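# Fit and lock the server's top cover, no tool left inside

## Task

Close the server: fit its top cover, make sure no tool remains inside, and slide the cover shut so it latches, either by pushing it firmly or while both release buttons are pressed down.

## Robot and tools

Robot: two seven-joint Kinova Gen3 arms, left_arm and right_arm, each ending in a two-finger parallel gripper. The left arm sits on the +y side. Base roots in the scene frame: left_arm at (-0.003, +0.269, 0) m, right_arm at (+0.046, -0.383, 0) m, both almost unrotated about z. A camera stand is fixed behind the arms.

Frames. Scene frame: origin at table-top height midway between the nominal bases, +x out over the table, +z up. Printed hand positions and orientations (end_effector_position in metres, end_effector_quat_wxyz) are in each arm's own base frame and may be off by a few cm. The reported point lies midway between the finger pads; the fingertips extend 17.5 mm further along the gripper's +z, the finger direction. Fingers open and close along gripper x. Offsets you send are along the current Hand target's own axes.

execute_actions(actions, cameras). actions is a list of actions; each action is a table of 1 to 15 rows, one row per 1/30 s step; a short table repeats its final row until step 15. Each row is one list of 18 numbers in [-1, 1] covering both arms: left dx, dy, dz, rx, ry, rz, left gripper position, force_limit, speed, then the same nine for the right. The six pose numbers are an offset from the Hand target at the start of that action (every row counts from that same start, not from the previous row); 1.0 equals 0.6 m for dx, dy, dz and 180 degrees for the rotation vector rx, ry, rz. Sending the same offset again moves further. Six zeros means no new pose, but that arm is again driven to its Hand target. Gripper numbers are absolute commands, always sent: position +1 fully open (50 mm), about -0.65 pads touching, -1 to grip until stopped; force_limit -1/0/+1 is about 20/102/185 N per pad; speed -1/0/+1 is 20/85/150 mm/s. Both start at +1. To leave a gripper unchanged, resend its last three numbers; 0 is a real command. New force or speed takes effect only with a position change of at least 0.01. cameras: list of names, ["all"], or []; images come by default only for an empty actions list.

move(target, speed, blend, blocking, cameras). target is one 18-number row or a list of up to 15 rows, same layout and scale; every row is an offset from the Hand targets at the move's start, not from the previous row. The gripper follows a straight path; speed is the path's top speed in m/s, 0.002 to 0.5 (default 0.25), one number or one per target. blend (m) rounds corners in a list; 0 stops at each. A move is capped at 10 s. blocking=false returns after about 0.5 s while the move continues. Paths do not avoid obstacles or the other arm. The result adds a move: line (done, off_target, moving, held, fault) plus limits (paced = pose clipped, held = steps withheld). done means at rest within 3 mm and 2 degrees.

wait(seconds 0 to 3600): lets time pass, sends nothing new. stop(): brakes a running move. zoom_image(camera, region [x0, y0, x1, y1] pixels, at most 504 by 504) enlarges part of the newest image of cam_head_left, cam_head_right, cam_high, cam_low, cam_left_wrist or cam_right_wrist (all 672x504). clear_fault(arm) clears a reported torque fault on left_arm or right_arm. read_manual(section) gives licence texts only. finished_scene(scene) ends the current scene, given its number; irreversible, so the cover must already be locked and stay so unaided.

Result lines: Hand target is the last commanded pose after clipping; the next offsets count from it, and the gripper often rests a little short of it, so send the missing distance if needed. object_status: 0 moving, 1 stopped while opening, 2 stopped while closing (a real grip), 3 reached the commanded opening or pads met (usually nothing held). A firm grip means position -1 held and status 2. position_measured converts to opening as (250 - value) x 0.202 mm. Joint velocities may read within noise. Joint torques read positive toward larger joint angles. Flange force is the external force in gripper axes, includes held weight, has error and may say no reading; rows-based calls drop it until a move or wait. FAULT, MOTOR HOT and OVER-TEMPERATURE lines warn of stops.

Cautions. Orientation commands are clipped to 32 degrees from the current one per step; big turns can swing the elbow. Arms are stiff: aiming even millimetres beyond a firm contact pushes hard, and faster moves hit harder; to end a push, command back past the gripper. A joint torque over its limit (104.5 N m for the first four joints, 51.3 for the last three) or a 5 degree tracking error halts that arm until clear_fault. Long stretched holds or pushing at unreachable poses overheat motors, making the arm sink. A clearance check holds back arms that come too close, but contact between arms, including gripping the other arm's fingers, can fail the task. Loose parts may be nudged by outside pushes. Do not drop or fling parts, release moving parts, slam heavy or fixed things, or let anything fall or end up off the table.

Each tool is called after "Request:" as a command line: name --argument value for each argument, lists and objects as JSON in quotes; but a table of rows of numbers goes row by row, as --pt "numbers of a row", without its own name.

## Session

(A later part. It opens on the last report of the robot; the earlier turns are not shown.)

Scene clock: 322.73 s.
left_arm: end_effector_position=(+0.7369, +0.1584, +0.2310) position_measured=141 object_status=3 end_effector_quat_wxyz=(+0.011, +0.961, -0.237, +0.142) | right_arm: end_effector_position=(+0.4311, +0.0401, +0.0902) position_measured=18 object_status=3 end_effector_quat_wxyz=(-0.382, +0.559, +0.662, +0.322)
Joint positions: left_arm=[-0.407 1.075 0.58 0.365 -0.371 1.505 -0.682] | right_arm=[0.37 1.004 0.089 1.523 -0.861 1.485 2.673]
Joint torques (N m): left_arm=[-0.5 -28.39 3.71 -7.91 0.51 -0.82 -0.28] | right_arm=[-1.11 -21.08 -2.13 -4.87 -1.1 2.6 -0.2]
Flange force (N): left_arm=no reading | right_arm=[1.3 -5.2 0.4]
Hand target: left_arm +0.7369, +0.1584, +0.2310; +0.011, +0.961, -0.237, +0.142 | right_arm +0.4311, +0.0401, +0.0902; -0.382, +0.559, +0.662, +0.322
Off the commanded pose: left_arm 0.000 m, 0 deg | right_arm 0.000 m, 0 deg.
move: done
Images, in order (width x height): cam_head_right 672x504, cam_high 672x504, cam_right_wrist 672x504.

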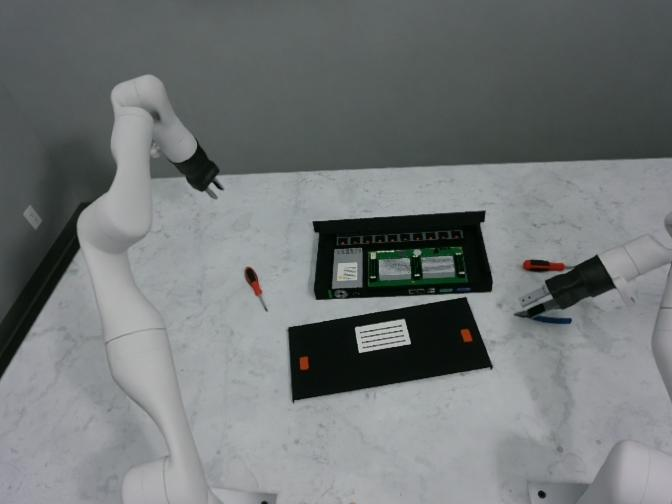

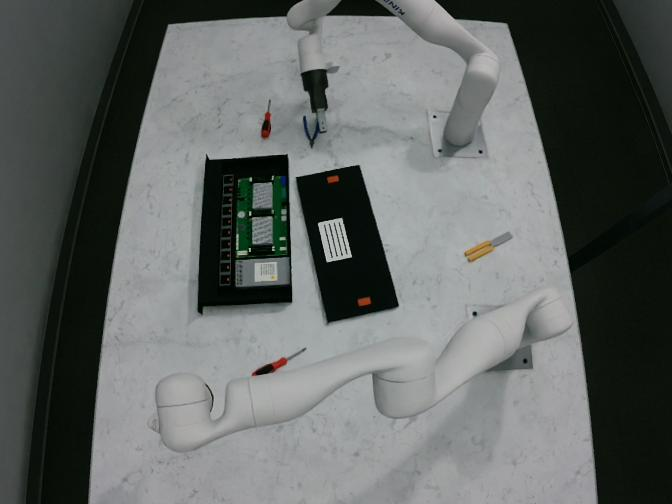

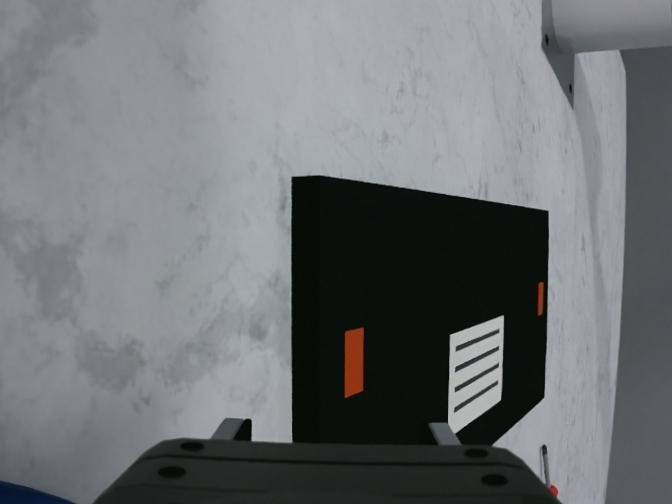

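Request:
move --target '[-0.334,0.978,0.03,0.131,0.211,-0.201,1,1,0,0,0,0,0,0,0,0.9,1,0]' --cameras '["cam_left_wrist","cam_right_wrist","cam_high"]'

Scene clock: 455.30 s.
left_arm: end_effector_position=(+0.3024, -0.2729, +0.1305) position_measured=3 object_status=3 end_effector_quat_wxyz=(-0.062, +0.871, +0.114, +0.473) | right_arm: end_effector_position=(+0.4311, +0.0401, +0.0902) position_measured=18 object_status=3 end_effector_quat_wxyz=(-0.382, +0.559, +0.662, +0.322)
Joint positions: left_arm=[1.777 0.728 -0.517 2.189 2.001 -0.738 -0.476] | right_arm=[0.37 1.004 0.089 1.523 -0.861 1.485 2.673]
Joint torques (N m): left_arm=[-0.4 -13.81 -2.65 -1.45 -0.95 -2.74 -0.15] | right_arm=[-1.01 -21.06 -2.15 -5.09 -1.13 2.65 -0.18]
Flange force (N): left_arm=[0.6 0.6 1.0] | right_arm=[1.8 -5.9 1.0]
Hand target: left_arm +0.3024, -0.2729, +0.1305; -0.062, +0.871, +0.114, +0.473 | right_arm +0.4311, +0.0401, +0.0902; -0.382, +0.559, +0.662, +0.322
Off the commanded pose: left_arm 0.000 m, 0 deg | right_arm 0.000 m, 0 deg.
move: done
Images, in order (width x height): cam_high 672x504, cam_left_wrist 672x504, cam_right_wrist 672x504.

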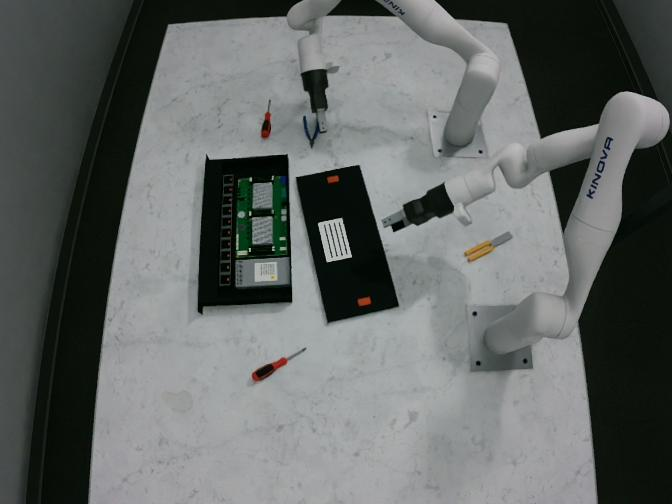

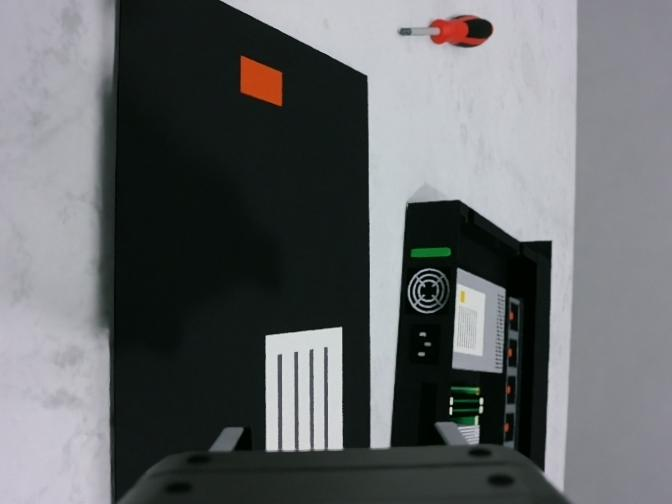

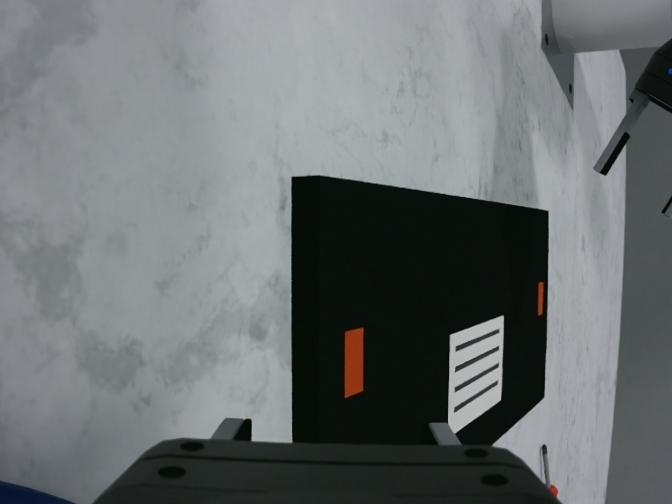

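Request:
move --pt "-0.109 0.0336 0.048 0 0 0 -0.19 1 0 0 0 0 0 0 0 0.9 1 0" --pt "-0.1593 0.0336 0.0807 0 0 0 -0.19 1 0 0 0 0 0 0 0 0.9 1 0" --speed '[0.2,0.04]' --cameras '["cam_left_wrist","cam_right_wrist","cam_head_left"]'

Request:
zoom_image --camera "cam_right_wrist" --region '[450, 50, 672, 250]'

Request:
zoom_image --camera "cam_left_wrist" --region '[100, 250, 500, 504]'

Scene clock: 493.47 s.
left_arm: end_effector_position=(+0.2966, -0.2953, +0.0240) position_measured=181 object_status=3 end_effector_quat_wxyz=(-0.062, +0.871, +0.114, +0.473) | right_arm: end_effector_position=(+0.4311, +0.0401, +0.0902) position_measured=18 object_status=3 end_effector_quat_wxyz=(-0.382, +0.559, +0.662, +0.322)
Joint positions: left_arm=[1.78 1.044 -0.484 2.093 1.97 -0.616 -0.249] | right_arm=[0.37 1.004 0.089 1.523 -0.861 1.485 2.673]
Joint torques (N m): left_arm=[-0.45 -16.09 -3.79 0.86 -0.42 -2.99 -0.31] | right_arm=[-1.1 -21.14 -2.1 -5.14 -1.12 2.63 -0.19]
Flange force (N): left_arm=[0.4 -1.4 2.6] | right_arm=[1.6 -6.0 1.0]
Hand target: left_arm +0.2966, -0.2953, +0.0239; -0.062, +0.871, +0.114, +0.473 | right_arm +0.4311, +0.0401, +0.0902; -0.382, +0.559, +0.662, +0.322
Off the commanded pose: left_arm 0.000 m, 0 deg | right_arm 0.000 m, 0 deg.
move: done
Images, in order (width x height): cam_head_left 672x504, cam_left_wrist 672x504, cam_right_wrist 672x504.

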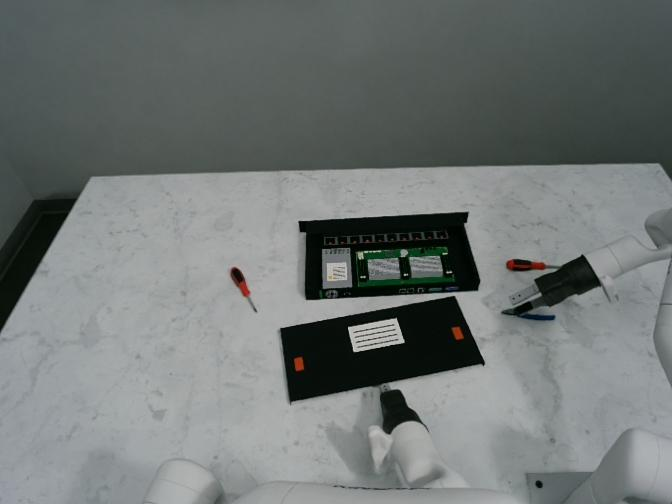

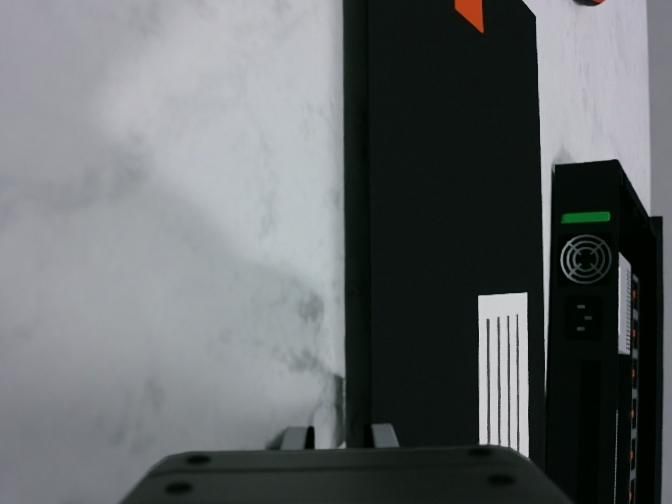

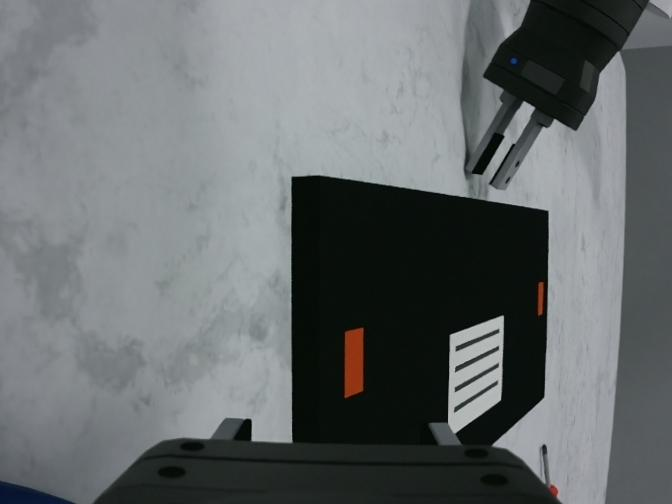

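Scaled by 2.270.

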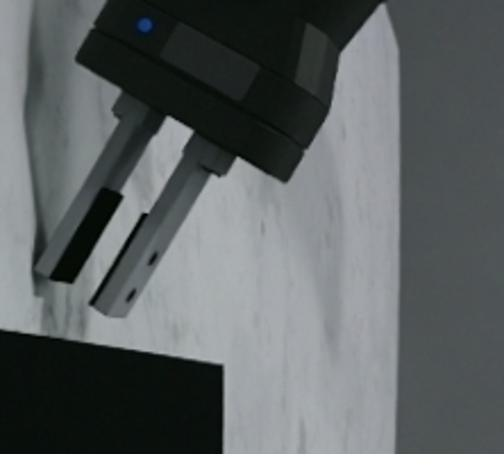

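Scaled by 1.260.

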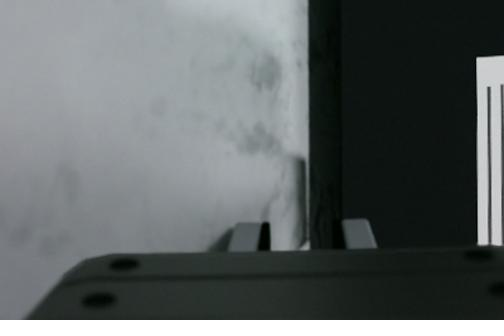

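Request:
zoom_image --camera "cam_left_wrist" --region '[290, 0, 410, 120]'

Request:
zoom_image --camera "cam_left_wrist" --region '[300, 340, 420, 460]'

Request:
zoom_image --camera "cam_head_left" --region '[270, 340, 400, 430]'

Scaled by 4.200.

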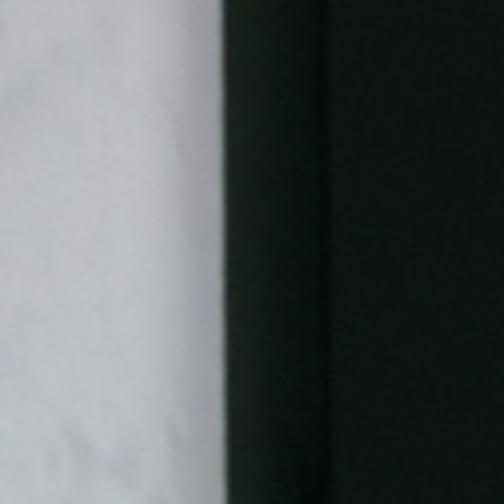

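Scaled by 4.200.

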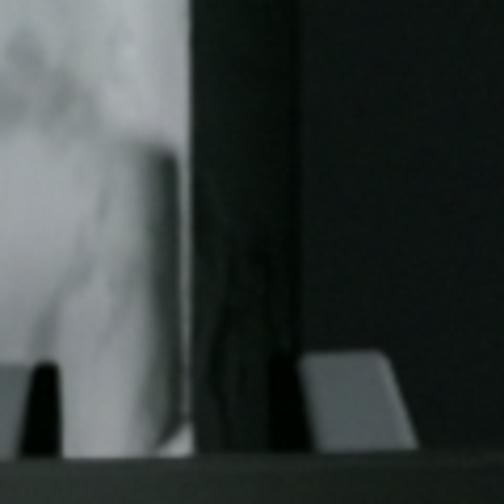

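Scaled by 3.877.

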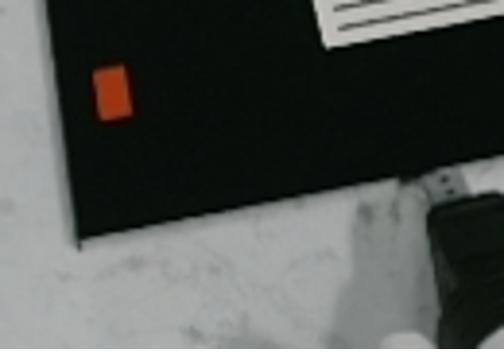

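Request:
move --target '[0.0247,0,0.0378,0,0,0,-0.19,1,0,0,0,0,0,0,0,0.9,1,0]' --speed 0.04 --cameras '["cam_left_wrist","cam_right_wrist"]'

Request:
zoom_image --camera "cam_right_wrist" --region '[420, 80, 582, 240]'

Request:
zoom_image --camera "cam_left_wrist" --region '[260, 340, 420, 460]'

Scene clock: 515.50 s.
left_arm: end_effector_position=(+0.3228, -0.2883, +0.0240) position_measured=181 object_status=3 end_effector_quat_wxyz=(-0.062, +0.871, +0.114, +0.473) | right_arm: end_effector_position=(+0.4311, +0.0401, +0.0902) position_measured=18 object_status=3 end_effector_quat_wxyz=(-0.382, +0.559, +0.662, +0.322)
Joint positions: left_arm=[1.746 1.06 -0.539 2.104 1.89 -0.552 -0.215] | right_arm=[0.37 1.004 0.089 1.523 -0.861 1.485 2.673]
Joint torques (N m): left_arm=[-0.43 -16 -3.93 0.8 -0.42 -2.97 -0.15] | right_arm=[-1.02 -21.06 -2.14 -5.09 -1.15 2.66 -0.18]
Flange force (N): left_arm=[1.0 -1.6 2.6] | right_arm=[1.8 -5.9 1.0]
Hand target: left_arm +0.3228, -0.2883, +0.0240; -0.062, +0.871, +0.114, +0.473 | right_arm +0.4311, +0.0401, +0.0902; -0.382, +0.559, +0.662, +0.322
Off the commanded pose: left_arm 0.000 m, 0 deg | right_arm 0.000 m, 0 deg.
move: done

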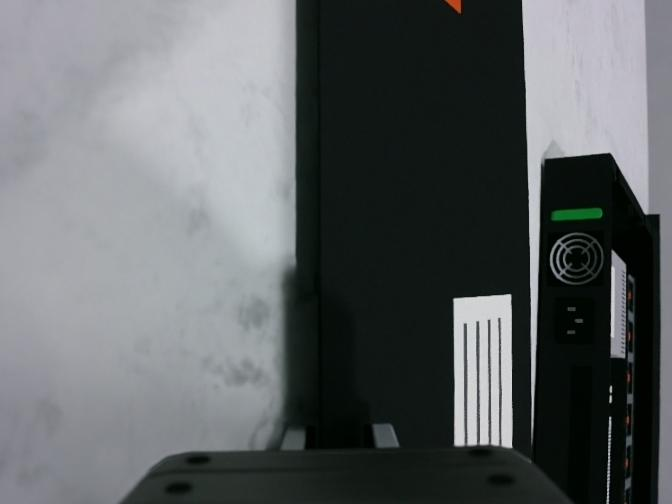

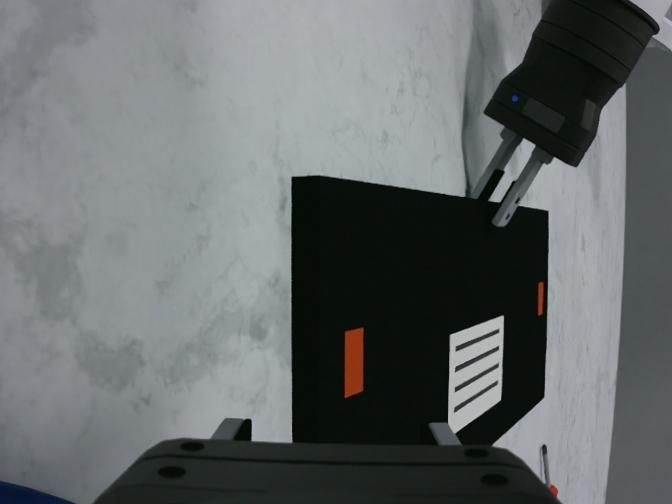

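Scaled by 3.111.

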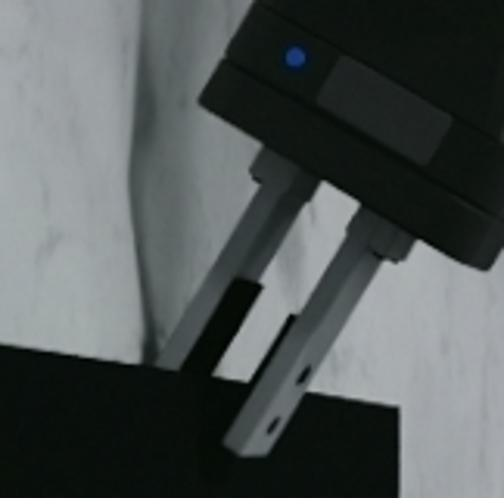

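Scaled by 3.150.

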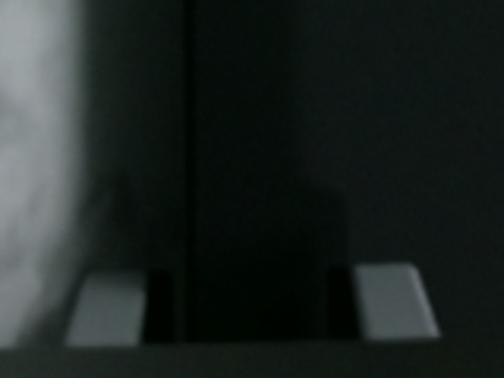

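Request:
move --pt "0.0772 0 -0.0314 0 0.0944 0 -0.19 1 0 0 0 0 0 0 0 0.9 1 0" --pt "0.084 0 -0.009 0 0.0944 0 -0.19 1 0 0 0 0 0 0 0 0.9 1 0" --speed '[0.05,0.03]' --cameras '["cam_left_wrist","cam_right_wrist","cam_head_left"]'

Request:
zoom_image --camera "cam_right_wrist" --region '[420, 60, 620, 260]'

Scene clock: 547.90 s.
left_arm: end_effector_position=(+0.3449, -0.2825, +0.0693) position_measured=181 object_status=3 end_effector_quat_wxyz=(-0.078, +0.792, +0.104, +0.597) | right_arm: end_effector_position=(+0.4311, +0.0401, +0.0902) position_measured=18 object_status=3 end_effector_quat_wxyz=(-0.382, +0.559, +0.662, +0.322)
Joint positions: left_arm=[1.843 1.208 -0.597 2.056 1.932 -0.75 -0.147] | right_arm=[0.37 1.004 0.089 1.523 -0.861 1.485 2.673]
Joint torques (N m): left_arm=[-1.12 -16.33 -7.38 2.28 -0.65 -4.63 -0.49] | right_arm=[-1.07 -21.13 -2.2 -5.17 -1.13 2.67 -0.17]
Flange force (N): left_arm=[-3.3 -1.4 0.7] | right_arm=[1.7 -6.2 1.1]
Hand target: left_arm +0.3449, -0.2824, +0.0693; -0.078, +0.792, +0.104, +0.597 | right_arm +0.4311, +0.0401, +0.0902; -0.382, +0.559, +0.662, +0.322
Off the commanded pose: left_arm 0.000 m, 0 deg | right_arm 0.000 m, 0 deg.
move: done
Images, in order (width x height): cam_head_left 672x504, cam_left_wrist 672x504, cam_right_wrist 672x504.

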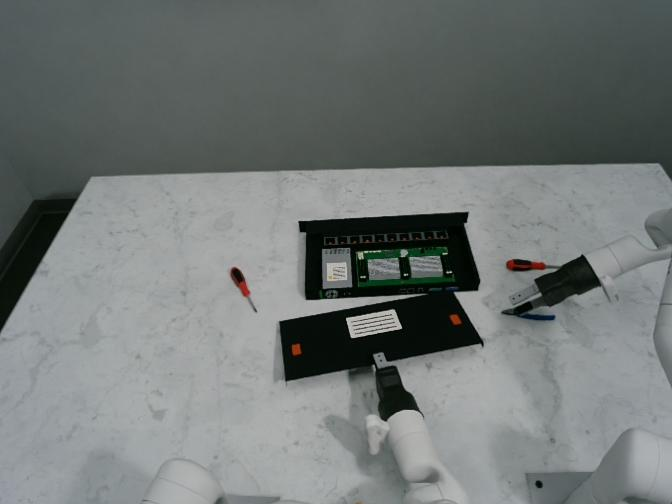

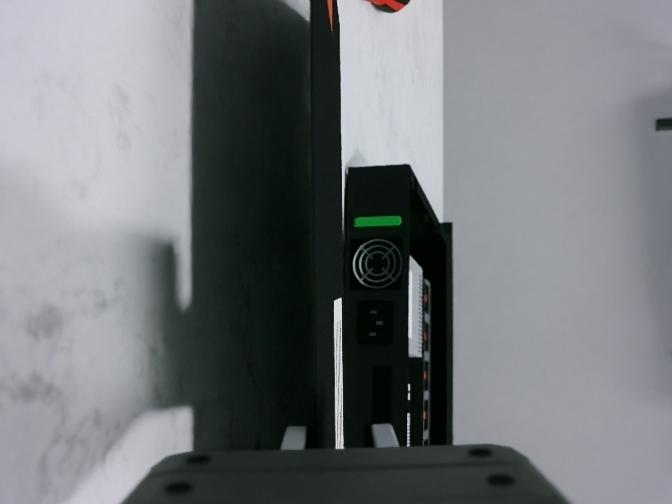

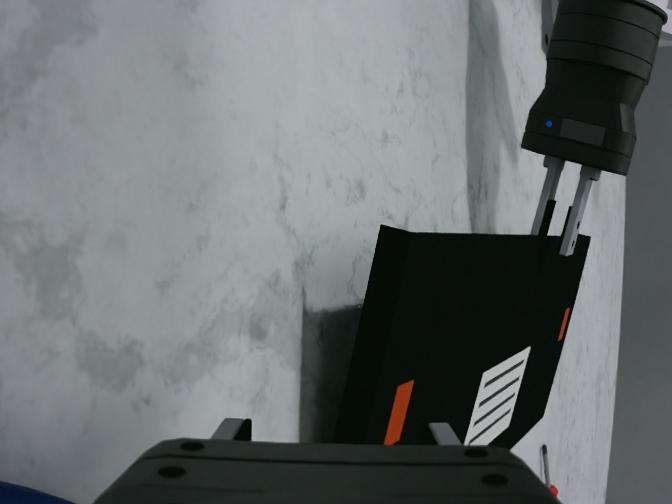

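Scaled by 2.520.

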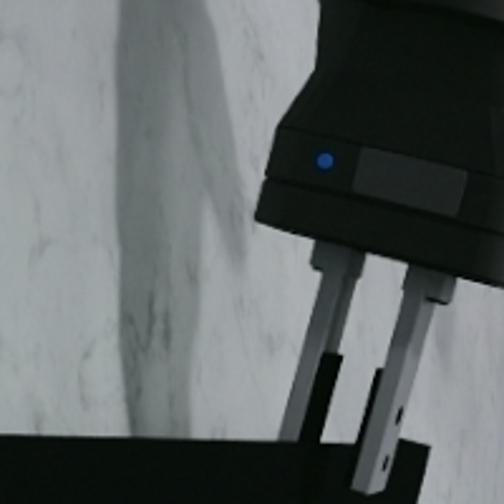

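Request:
move --pt "0 0 0 0 0 0 -1 0.3 -0.6 0 0 0 0 0 0 0.9 1 0" --pt "0.12 0 -0.0344 0 0 0 -1 0.3 -0.6 0 0 0 0 0 0 0.9 1 0" --pt "0.22 0 -0.063 0 0.0889 0 -1 0.3 -0.6 0 0 0 0 0 0 0.9 1 0" --speed '[0.05,0.1,0.1]' --cameras '["cam_left_wrist","cam_right_wrist","cam_head_left","cam_high"]'

Scene clock: 560.93 s.
left_arm: end_effector_position=(+0.3449, -0.2824, +0.2065) position_measured=252 object_status=3 end_effector_quat_wxyz=(-0.092, +0.701, +0.092, +0.701) | right_arm: end_effector_position=(+0.4311, +0.0401, +0.0902) position_measured=18 object_status=3 end_effector_quat_wxyz=(-0.382, +0.559, +0.662, +0.322)
Joint positions: left_arm=[1.943 1.12 -0.711 2.087 1.938 -0.988 -0.252] | right_arm=[0.37 1.004 0.089 1.523 -0.861 1.485 2.673]
Joint torques (N m): left_arm=[-0.37 -15.94 -8.87 1.73 -1.4 -6.78 -0.21] | right_arm=[-1.1 -21.07 -2.16 -5.09 -1.17 2.66 -0.16]
Flange force (N): left_arm=[-7.0 0.7 2.1] | right_arm=[1.7 -6.0 0.8]
Hand target: left_arm +0.3449, -0.2824, +0.2066; -0.092, +0.701, +0.092, +0.701 | right_arm +0.4311, +0.0401, +0.0902; -0.382, +0.559, +0.662, +0.322
Off the commanded pose: left_arm 0.000 m, 0 deg | right_arm 0.000 m, 0 deg.
move: done
Images, in order (width x height): cam_head_left 672x504, cam_high 672x504, cam_left_wrist 672x504, cam_right_wrist 672x504.

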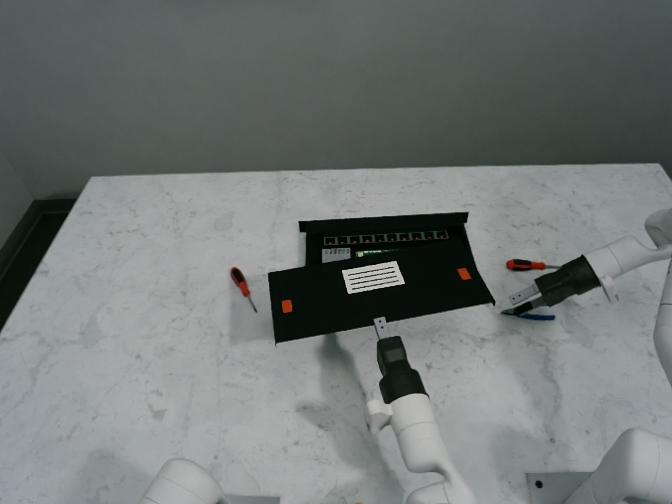

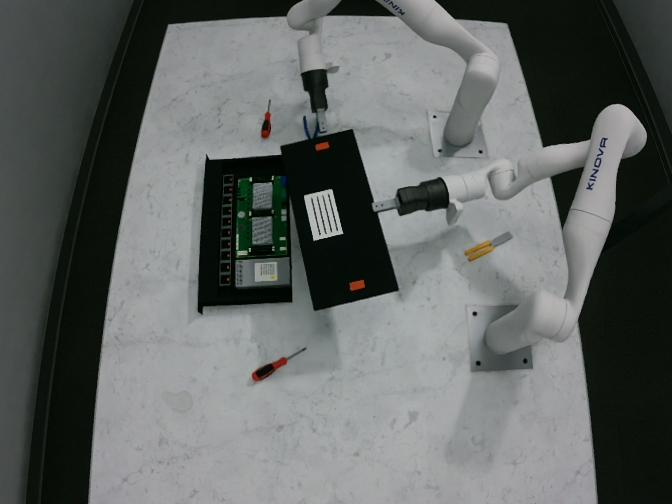

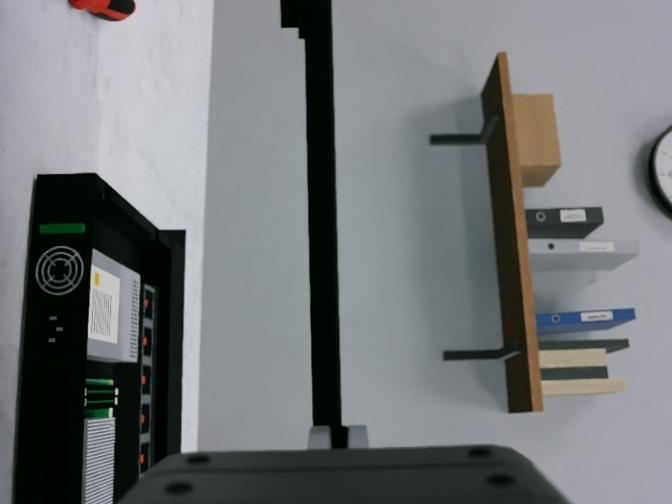

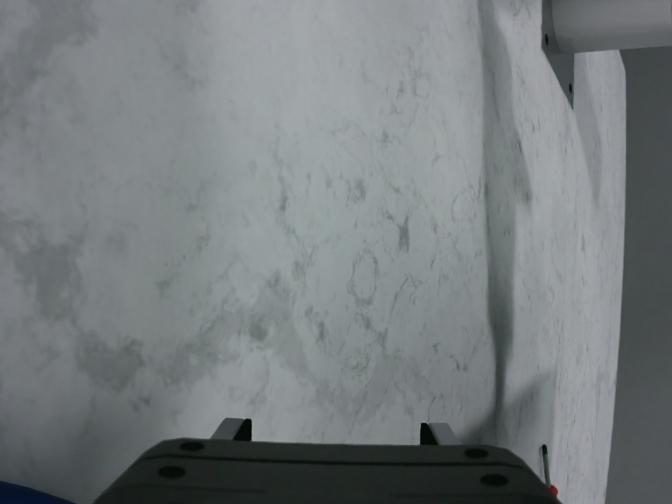

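Request:
move --pt "0 0 0 0 0 0 -1 0.3 -0.6 0.383 0.082 -0.237 0.232 -0.275 -0.402 0.9 1 0" --pt "0 0 0 0 0 0 -1 0.3 -0.6 0.435 0.248 -0.047 0.232 -0.275 -0.402 0.9 1 0" --blend '[0.03,0]' --cameras '["cam_right_wrist"]'

Request:
zoom_image --camera "cam_right_wrist" --region '[60, 40, 500, 280]'

Scene clock: 594.10 s.
left_arm: end_effector_position=(+0.3449, -0.2824, +0.2066) position_measured=252 object_status=3 end_effector_quat_wxyz=(-0.092, +0.701, +0.092, +0.701) | right_arm: end_effector_position=(+0.5605, +0.1698, +0.3300) position_measured=18 object_status=3 end_effector_quat_wxyz=(-0.001, +0.000, +1.000, +0.000)
Joint positions: left_arm=[1.943 1.121 -0.711 2.087 1.938 -0.988 -0.252] | right_arm=[-0.347 0.719 0.032 0.662 -0.021 1.763 2.814]
Joint torques (N m): left_arm=[-0.38 -15.74 -9.03 1.57 -1.44 -6.78 -0.19] | right_arm=[-1.01 -22.76 -0.68 -10.68 0.27 -0.1 -0.15]
Flange force (N): left_arm=[-6.5 0.3 1.7] | right_arm=[9.0 -4.8 5.7]
Hand target: left_arm +0.3449, -0.2824, +0.2066; -0.092, +0.701, +0.092, +0.701 | right_arm +0.5605, +0.1698, +0.3300; -0.001, +0.000, +1.000, +0.000
Off the commanded pose: left_arm 0.000 m, 0 deg | right_arm 0.000 m, 0 deg.
move: done

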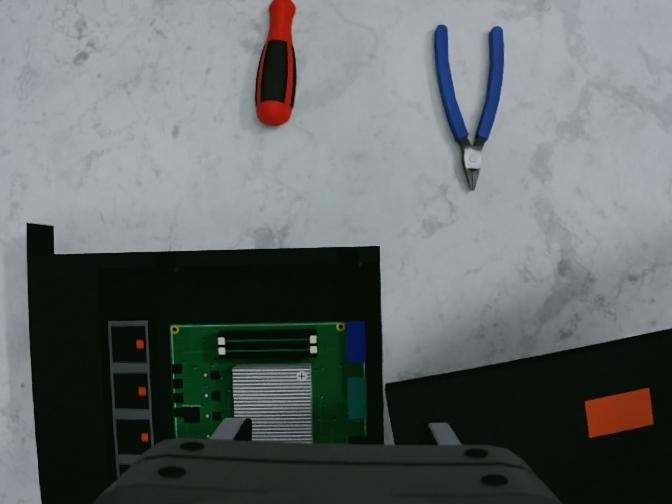

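Scaled by 1.145.

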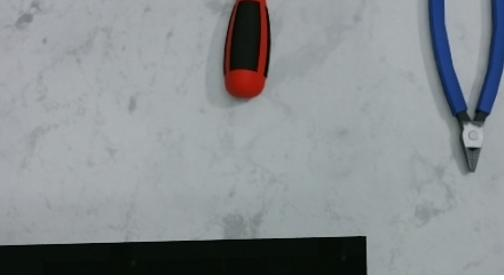

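Request:
zoom_image --camera "cam_right_wrist" --region '[20, 215, 220, 335]'

Request:
zoom_image --camera "cam_right_wrist" --region '[200, 235, 400, 355]'

Request:
zoom_image --camera "cam_right_wrist" --region '[370, 330, 672, 504]'

Scaled by 2.520.

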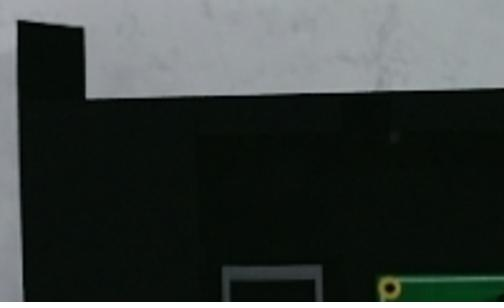

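Scaled by 2.520.

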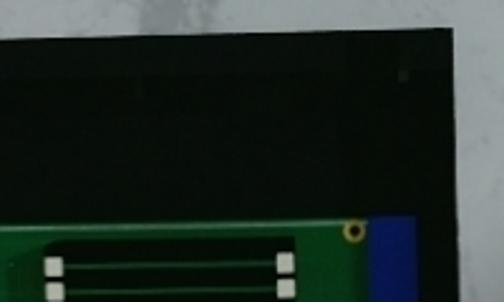

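Scaled by 1.669.

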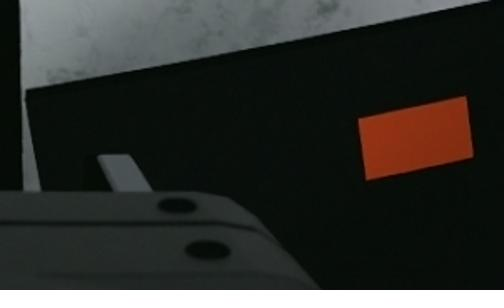

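Request:
wait --seconds 0 --cameras '["cam_low"]'

Request:
zoom_image --camera "cam_low" --region '[80, 180, 480, 400]'

Scene clock: 635.43 s.
left_arm: end_effector_position=(+0.3449, -0.2824, +0.2066) position_measured=252 object_status=3 end_effector_quat_wxyz=(-0.092, +0.701, +0.092, +0.701) | right_arm: end_effector_position=(+0.5605, +0.1698, +0.3300) position_measured=18 object_status=3 end_effector_quat_wxyz=(-0.001, +0.000, +1.000, +0.000)
Joint positions: left_arm=[1.943 1.121 -0.711 2.087 1.938 -0.988 -0.252] | right_arm=[-0.347 0.719 0.032 0.662 -0.021 1.763 2.814]
Joint torques (N m): left_arm=[-0.52 -15.82 -9.01 1.73 -1.43 -6.82 -0.19] | right_arm=[-1.02 -22.71 -0.68 -10.71 0.22 -0.17 -0.13]
Flange force (N): left_arm=[-6.7 0.6 1.5] | right_arm=[9.2 -4.8 5.6]
Hand target: left_arm +0.3449, -0.2824, +0.2066; -0.092, +0.701, +0.092, +0.701 | right_arm +0.5605, +0.1698, +0.3300; -0.001, +0.000, +1.000, +0.000
Tool commands: left_gripper/position=-1.0 left_gripper/force_limit=+0.3 left_gripper/speed=-0.6 right_gripper/position=+0.9 right_gripper/force_limit=+1.0 right_gripper/speed=+0.0
Off the commanded pose: left_arm 0.000 m, 0 deg | right_arm 0.000 m, 0 deg.

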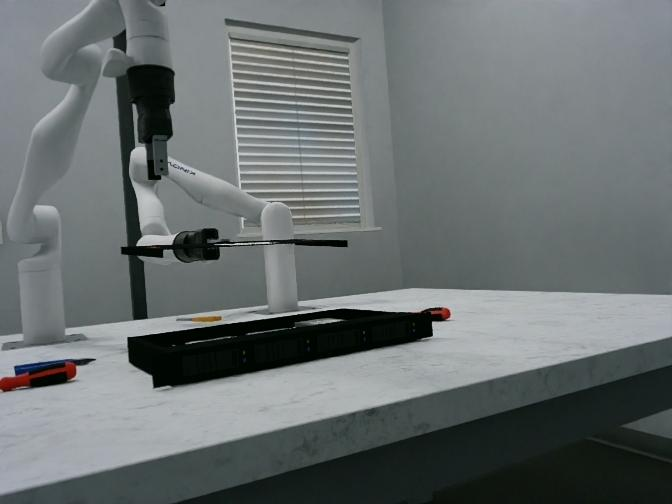

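Scaled by 1.260.

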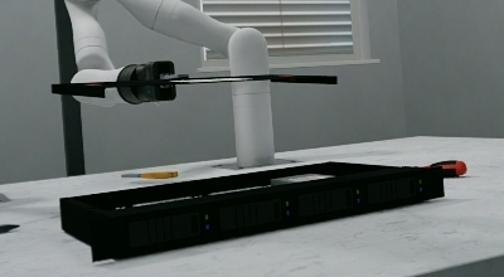

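Request:
move --pt "-0.08 0.1046 0.322 -0.0606 0 0 -1 0.3 -0.6 0 0 0 0 0 0 0.9 1 0" --pt "-0.155 0.1046 0.322 -0.0606 0 0 -1 0.3 -0.6 0 0 0 0 0 0 0.9 1 0" --speed '[0.12,0.06]' --blend '[0.01,0]' --cameras '["cam_left_wrist","cam_right_wrist","cam_high","cam_low"]'

Request:
zoom_image --camera "cam_left_wrist" --region '[100, 0, 400, 300]'

Request:
zoom_image --camera "cam_right_wrist" --region '[20, 200, 470, 480]'

Request:
zoom_image --camera "cam_low" --region '[100, 260, 480, 400]'

Request:
zoom_image --camera "cam_high" --region '[180, 130, 360, 330]'

Scene clock: 672.30 s.
left_arm: end_effector_position=(+0.5478, -0.2934, +0.1137) position_measured=252 object_status=3 end_effector_quat_wxyz=(-0.024, +0.707, +0.025, +0.707) | right_arm: end_effector_position=(+0.5605, +0.1698, +0.3300) position_measured=18 object_status=3 end_effector_quat_wxyz=(-0.001, +0.000, +1.000, +0.000)
Joint positions: left_arm=[1.515 1.467 -0.846 1.937 1.205 -0.792 0.408] | right_arm=[-0.347 0.719 0.032 0.662 -0.021 1.763 2.814]
Joint torques (N m): left_arm=[-0.55 -20.48 -12.88 2.02 2.13 -6.44 -0.22] | right_arm=[-1.08 -22.73 -0.66 -10.71 0.26 -0.15 -0.09]
Flange force (N): left_arm=[-6.8 1.3 2.1] | right_arm=[9.2 -4.9 5.7]
Hand target: left_arm +0.5478, -0.2934, +0.1137; -0.025, +0.707, +0.025, +0.707 | right_arm +0.5605, +0.1698, +0.3300; -0.001, +0.000, +1.000, +0.000
Off the commanded pose: left_arm 0.000 m, 0 deg | right_arm 0.000 m, 0 deg.
move: done
Images, in order (width x height): cam_high 672x504, cam_low 672x504, cam_left_wrist 672x504, cam_right_wrist 672x504.

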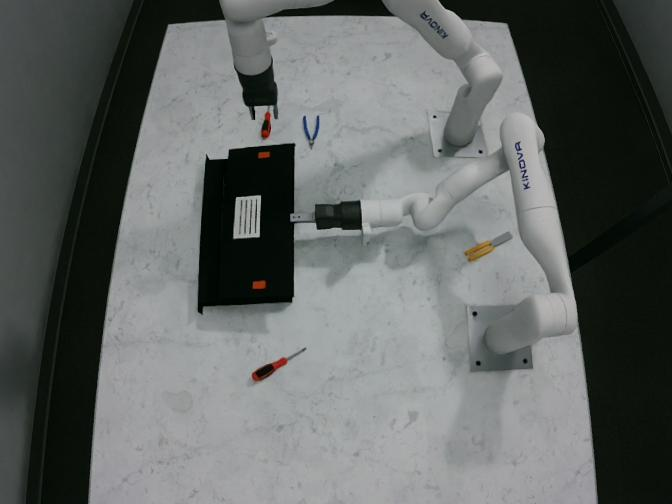

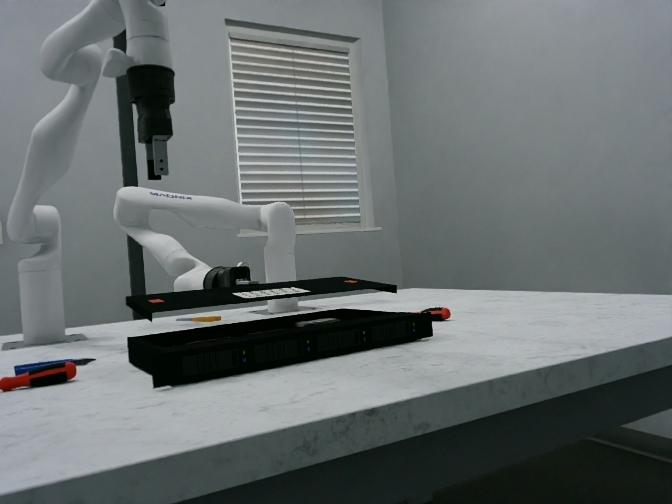

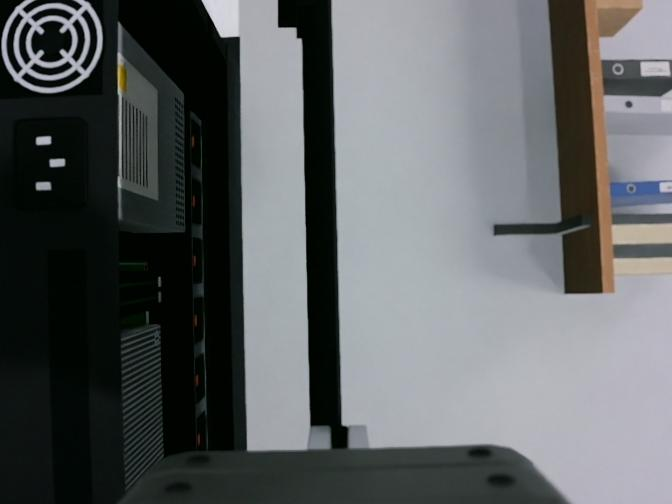

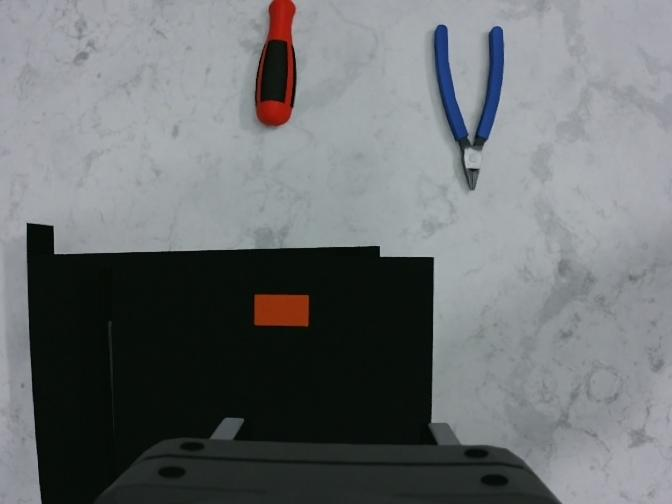

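Scaled by 1.680.

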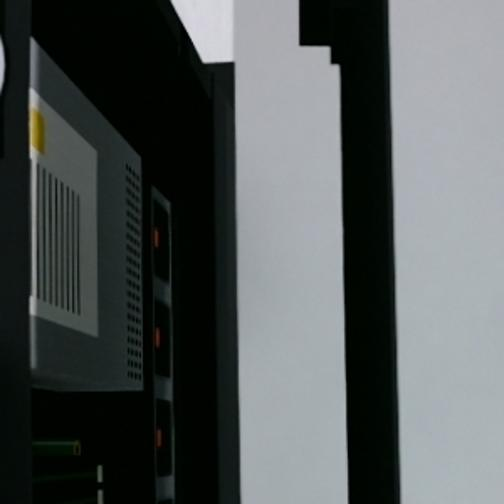

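Scaled by 1.120.

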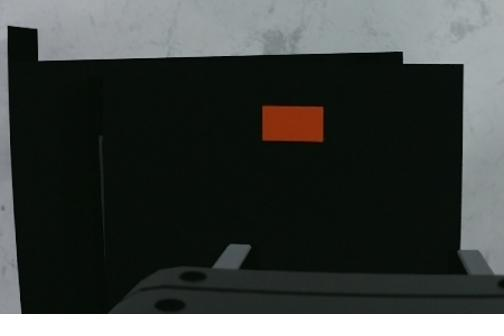

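Scaled by 1.326.

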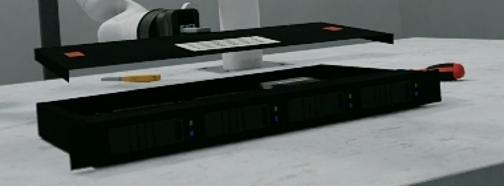

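Scaled by 2.520.

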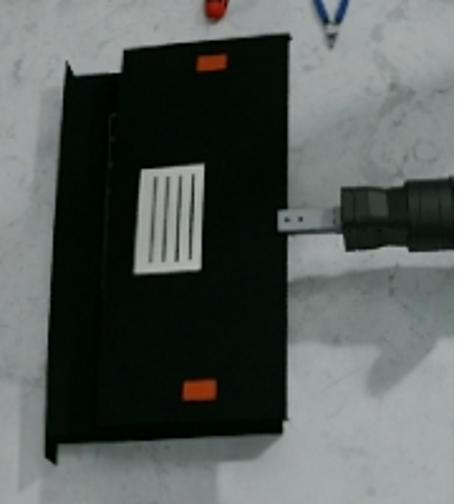

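Request:
move --target '[-0.0883,0.0158,-0.001,0.0133,0,0,-1,0.3,-0.6,0,0,0,0,0,0,0.9,1,0]' --speed 0.05 --cameras '["cam_left_wrist","cam_right_wrist","cam_high","cam_low"]'

Request:
zoom_image --camera "cam_right_wrist" --region '[340, 210, 460, 330]'

Request:
zoom_image --camera "cam_low" --region '[100, 290, 290, 400]'

Request:
zoom_image --camera "cam_low" --region '[290, 270, 480, 380]'

Request:
zoom_image --camera "cam_high" --region '[190, 130, 370, 330]'

Request:
zoom_image --camera "cam_left_wrist" --region '[150, 0, 400, 200]'

Scene clock: 750.40 s.
left_arm: end_effector_position=(+0.5479, -0.3029, +0.0607) position_measured=252 object_status=3 end_effector_quat_wxyz=(-0.039, +0.706, +0.039, +0.706) | right_arm: end_effector_position=(+0.5605, +0.1698, +0.3300) position_measured=18 object_status=3 end_effector_quat_wxyz=(-0.001, +0.000, +1.000, +0.000)
Joint positions: left_arm=[1.504 1.565 -0.784 1.792 1.416 -0.799 0.26] | right_arm=[-0.347 0.719 0.032 0.662 -0.021 1.763 2.814]
Joint torques (N m): left_arm=[-2.37 -19.93 -11.45 4.4 2.24 -5.35 0.05] | right_arm=[-1.09 -22.79 -0.66 -10.72 0.25 -0.17 -0.11]
Flange force (N): left_arm=[-4.9 3.7 2.2] | right_arm=[9.0 -4.9 5.6]
Hand target: left_arm +0.5479, -0.3029, +0.0607; -0.039, +0.706, +0.039, +0.706 | right_arm +0.5605, +0.1698, +0.3300; -0.001, +0.000, +1.000, +0.000
Off the commanded pose: left_arm 0.000 m, 0 deg | right_arm 0.000 m, 0 deg.
move: done
Images, in order (width x height): cam_high 672x504, cam_low 672x504, cam_left_wrist 672x504, cam_right_wrist 672x504.

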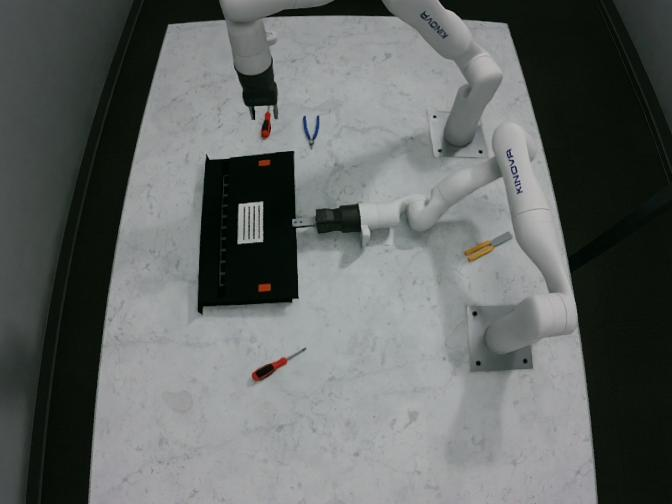

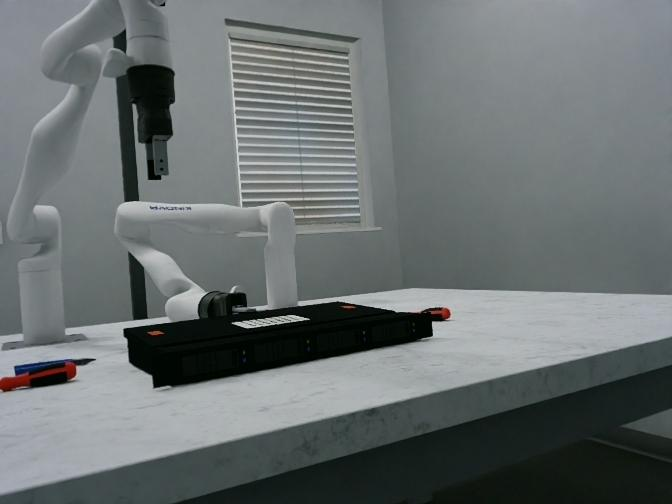

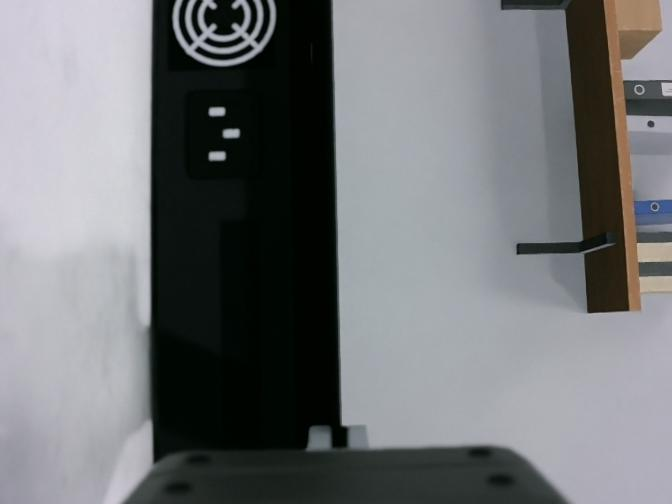

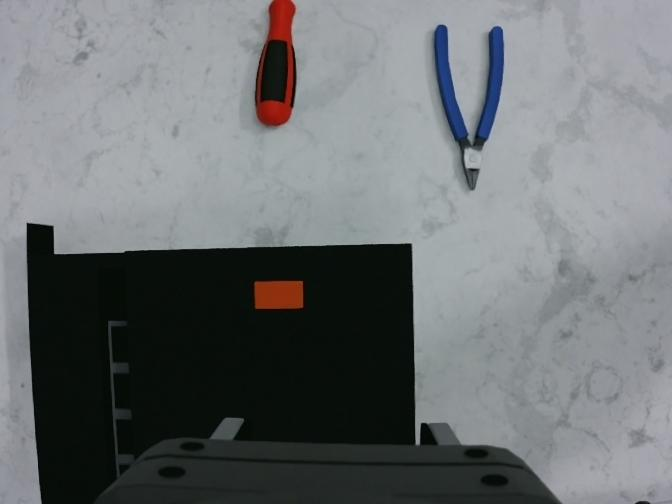

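Scaled by 4.200.

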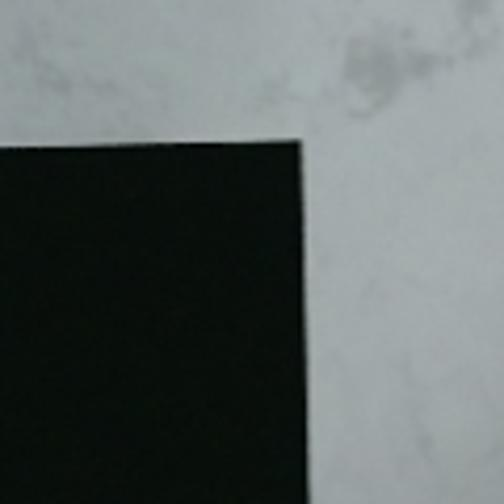

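Scaled by 2.653.

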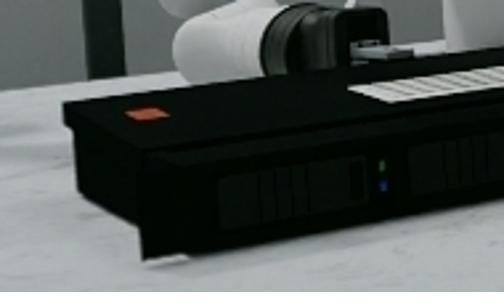

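Scaled by 2.653.

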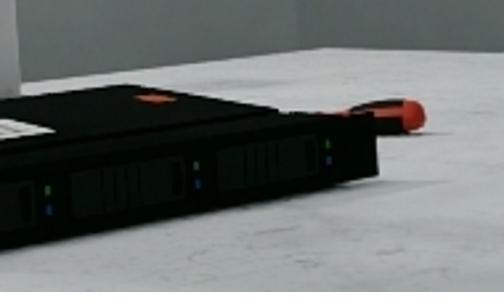

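Scaled by 2.520.

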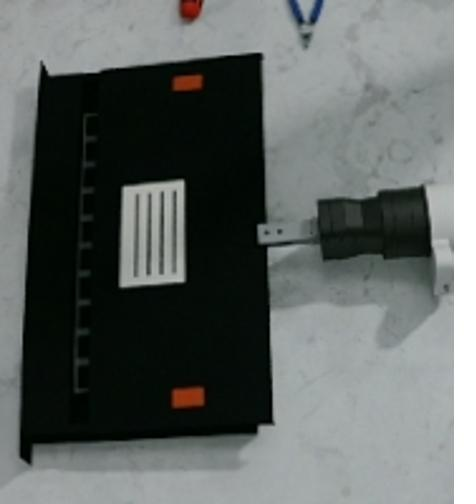

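Scaled by 2.016.

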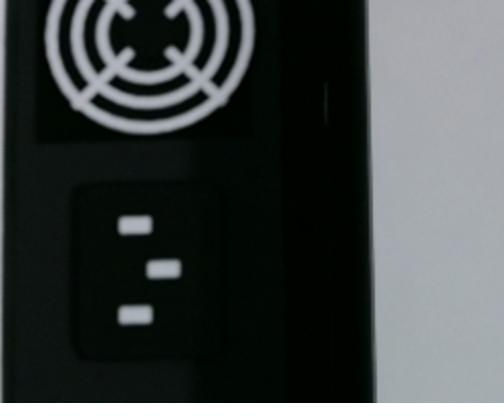

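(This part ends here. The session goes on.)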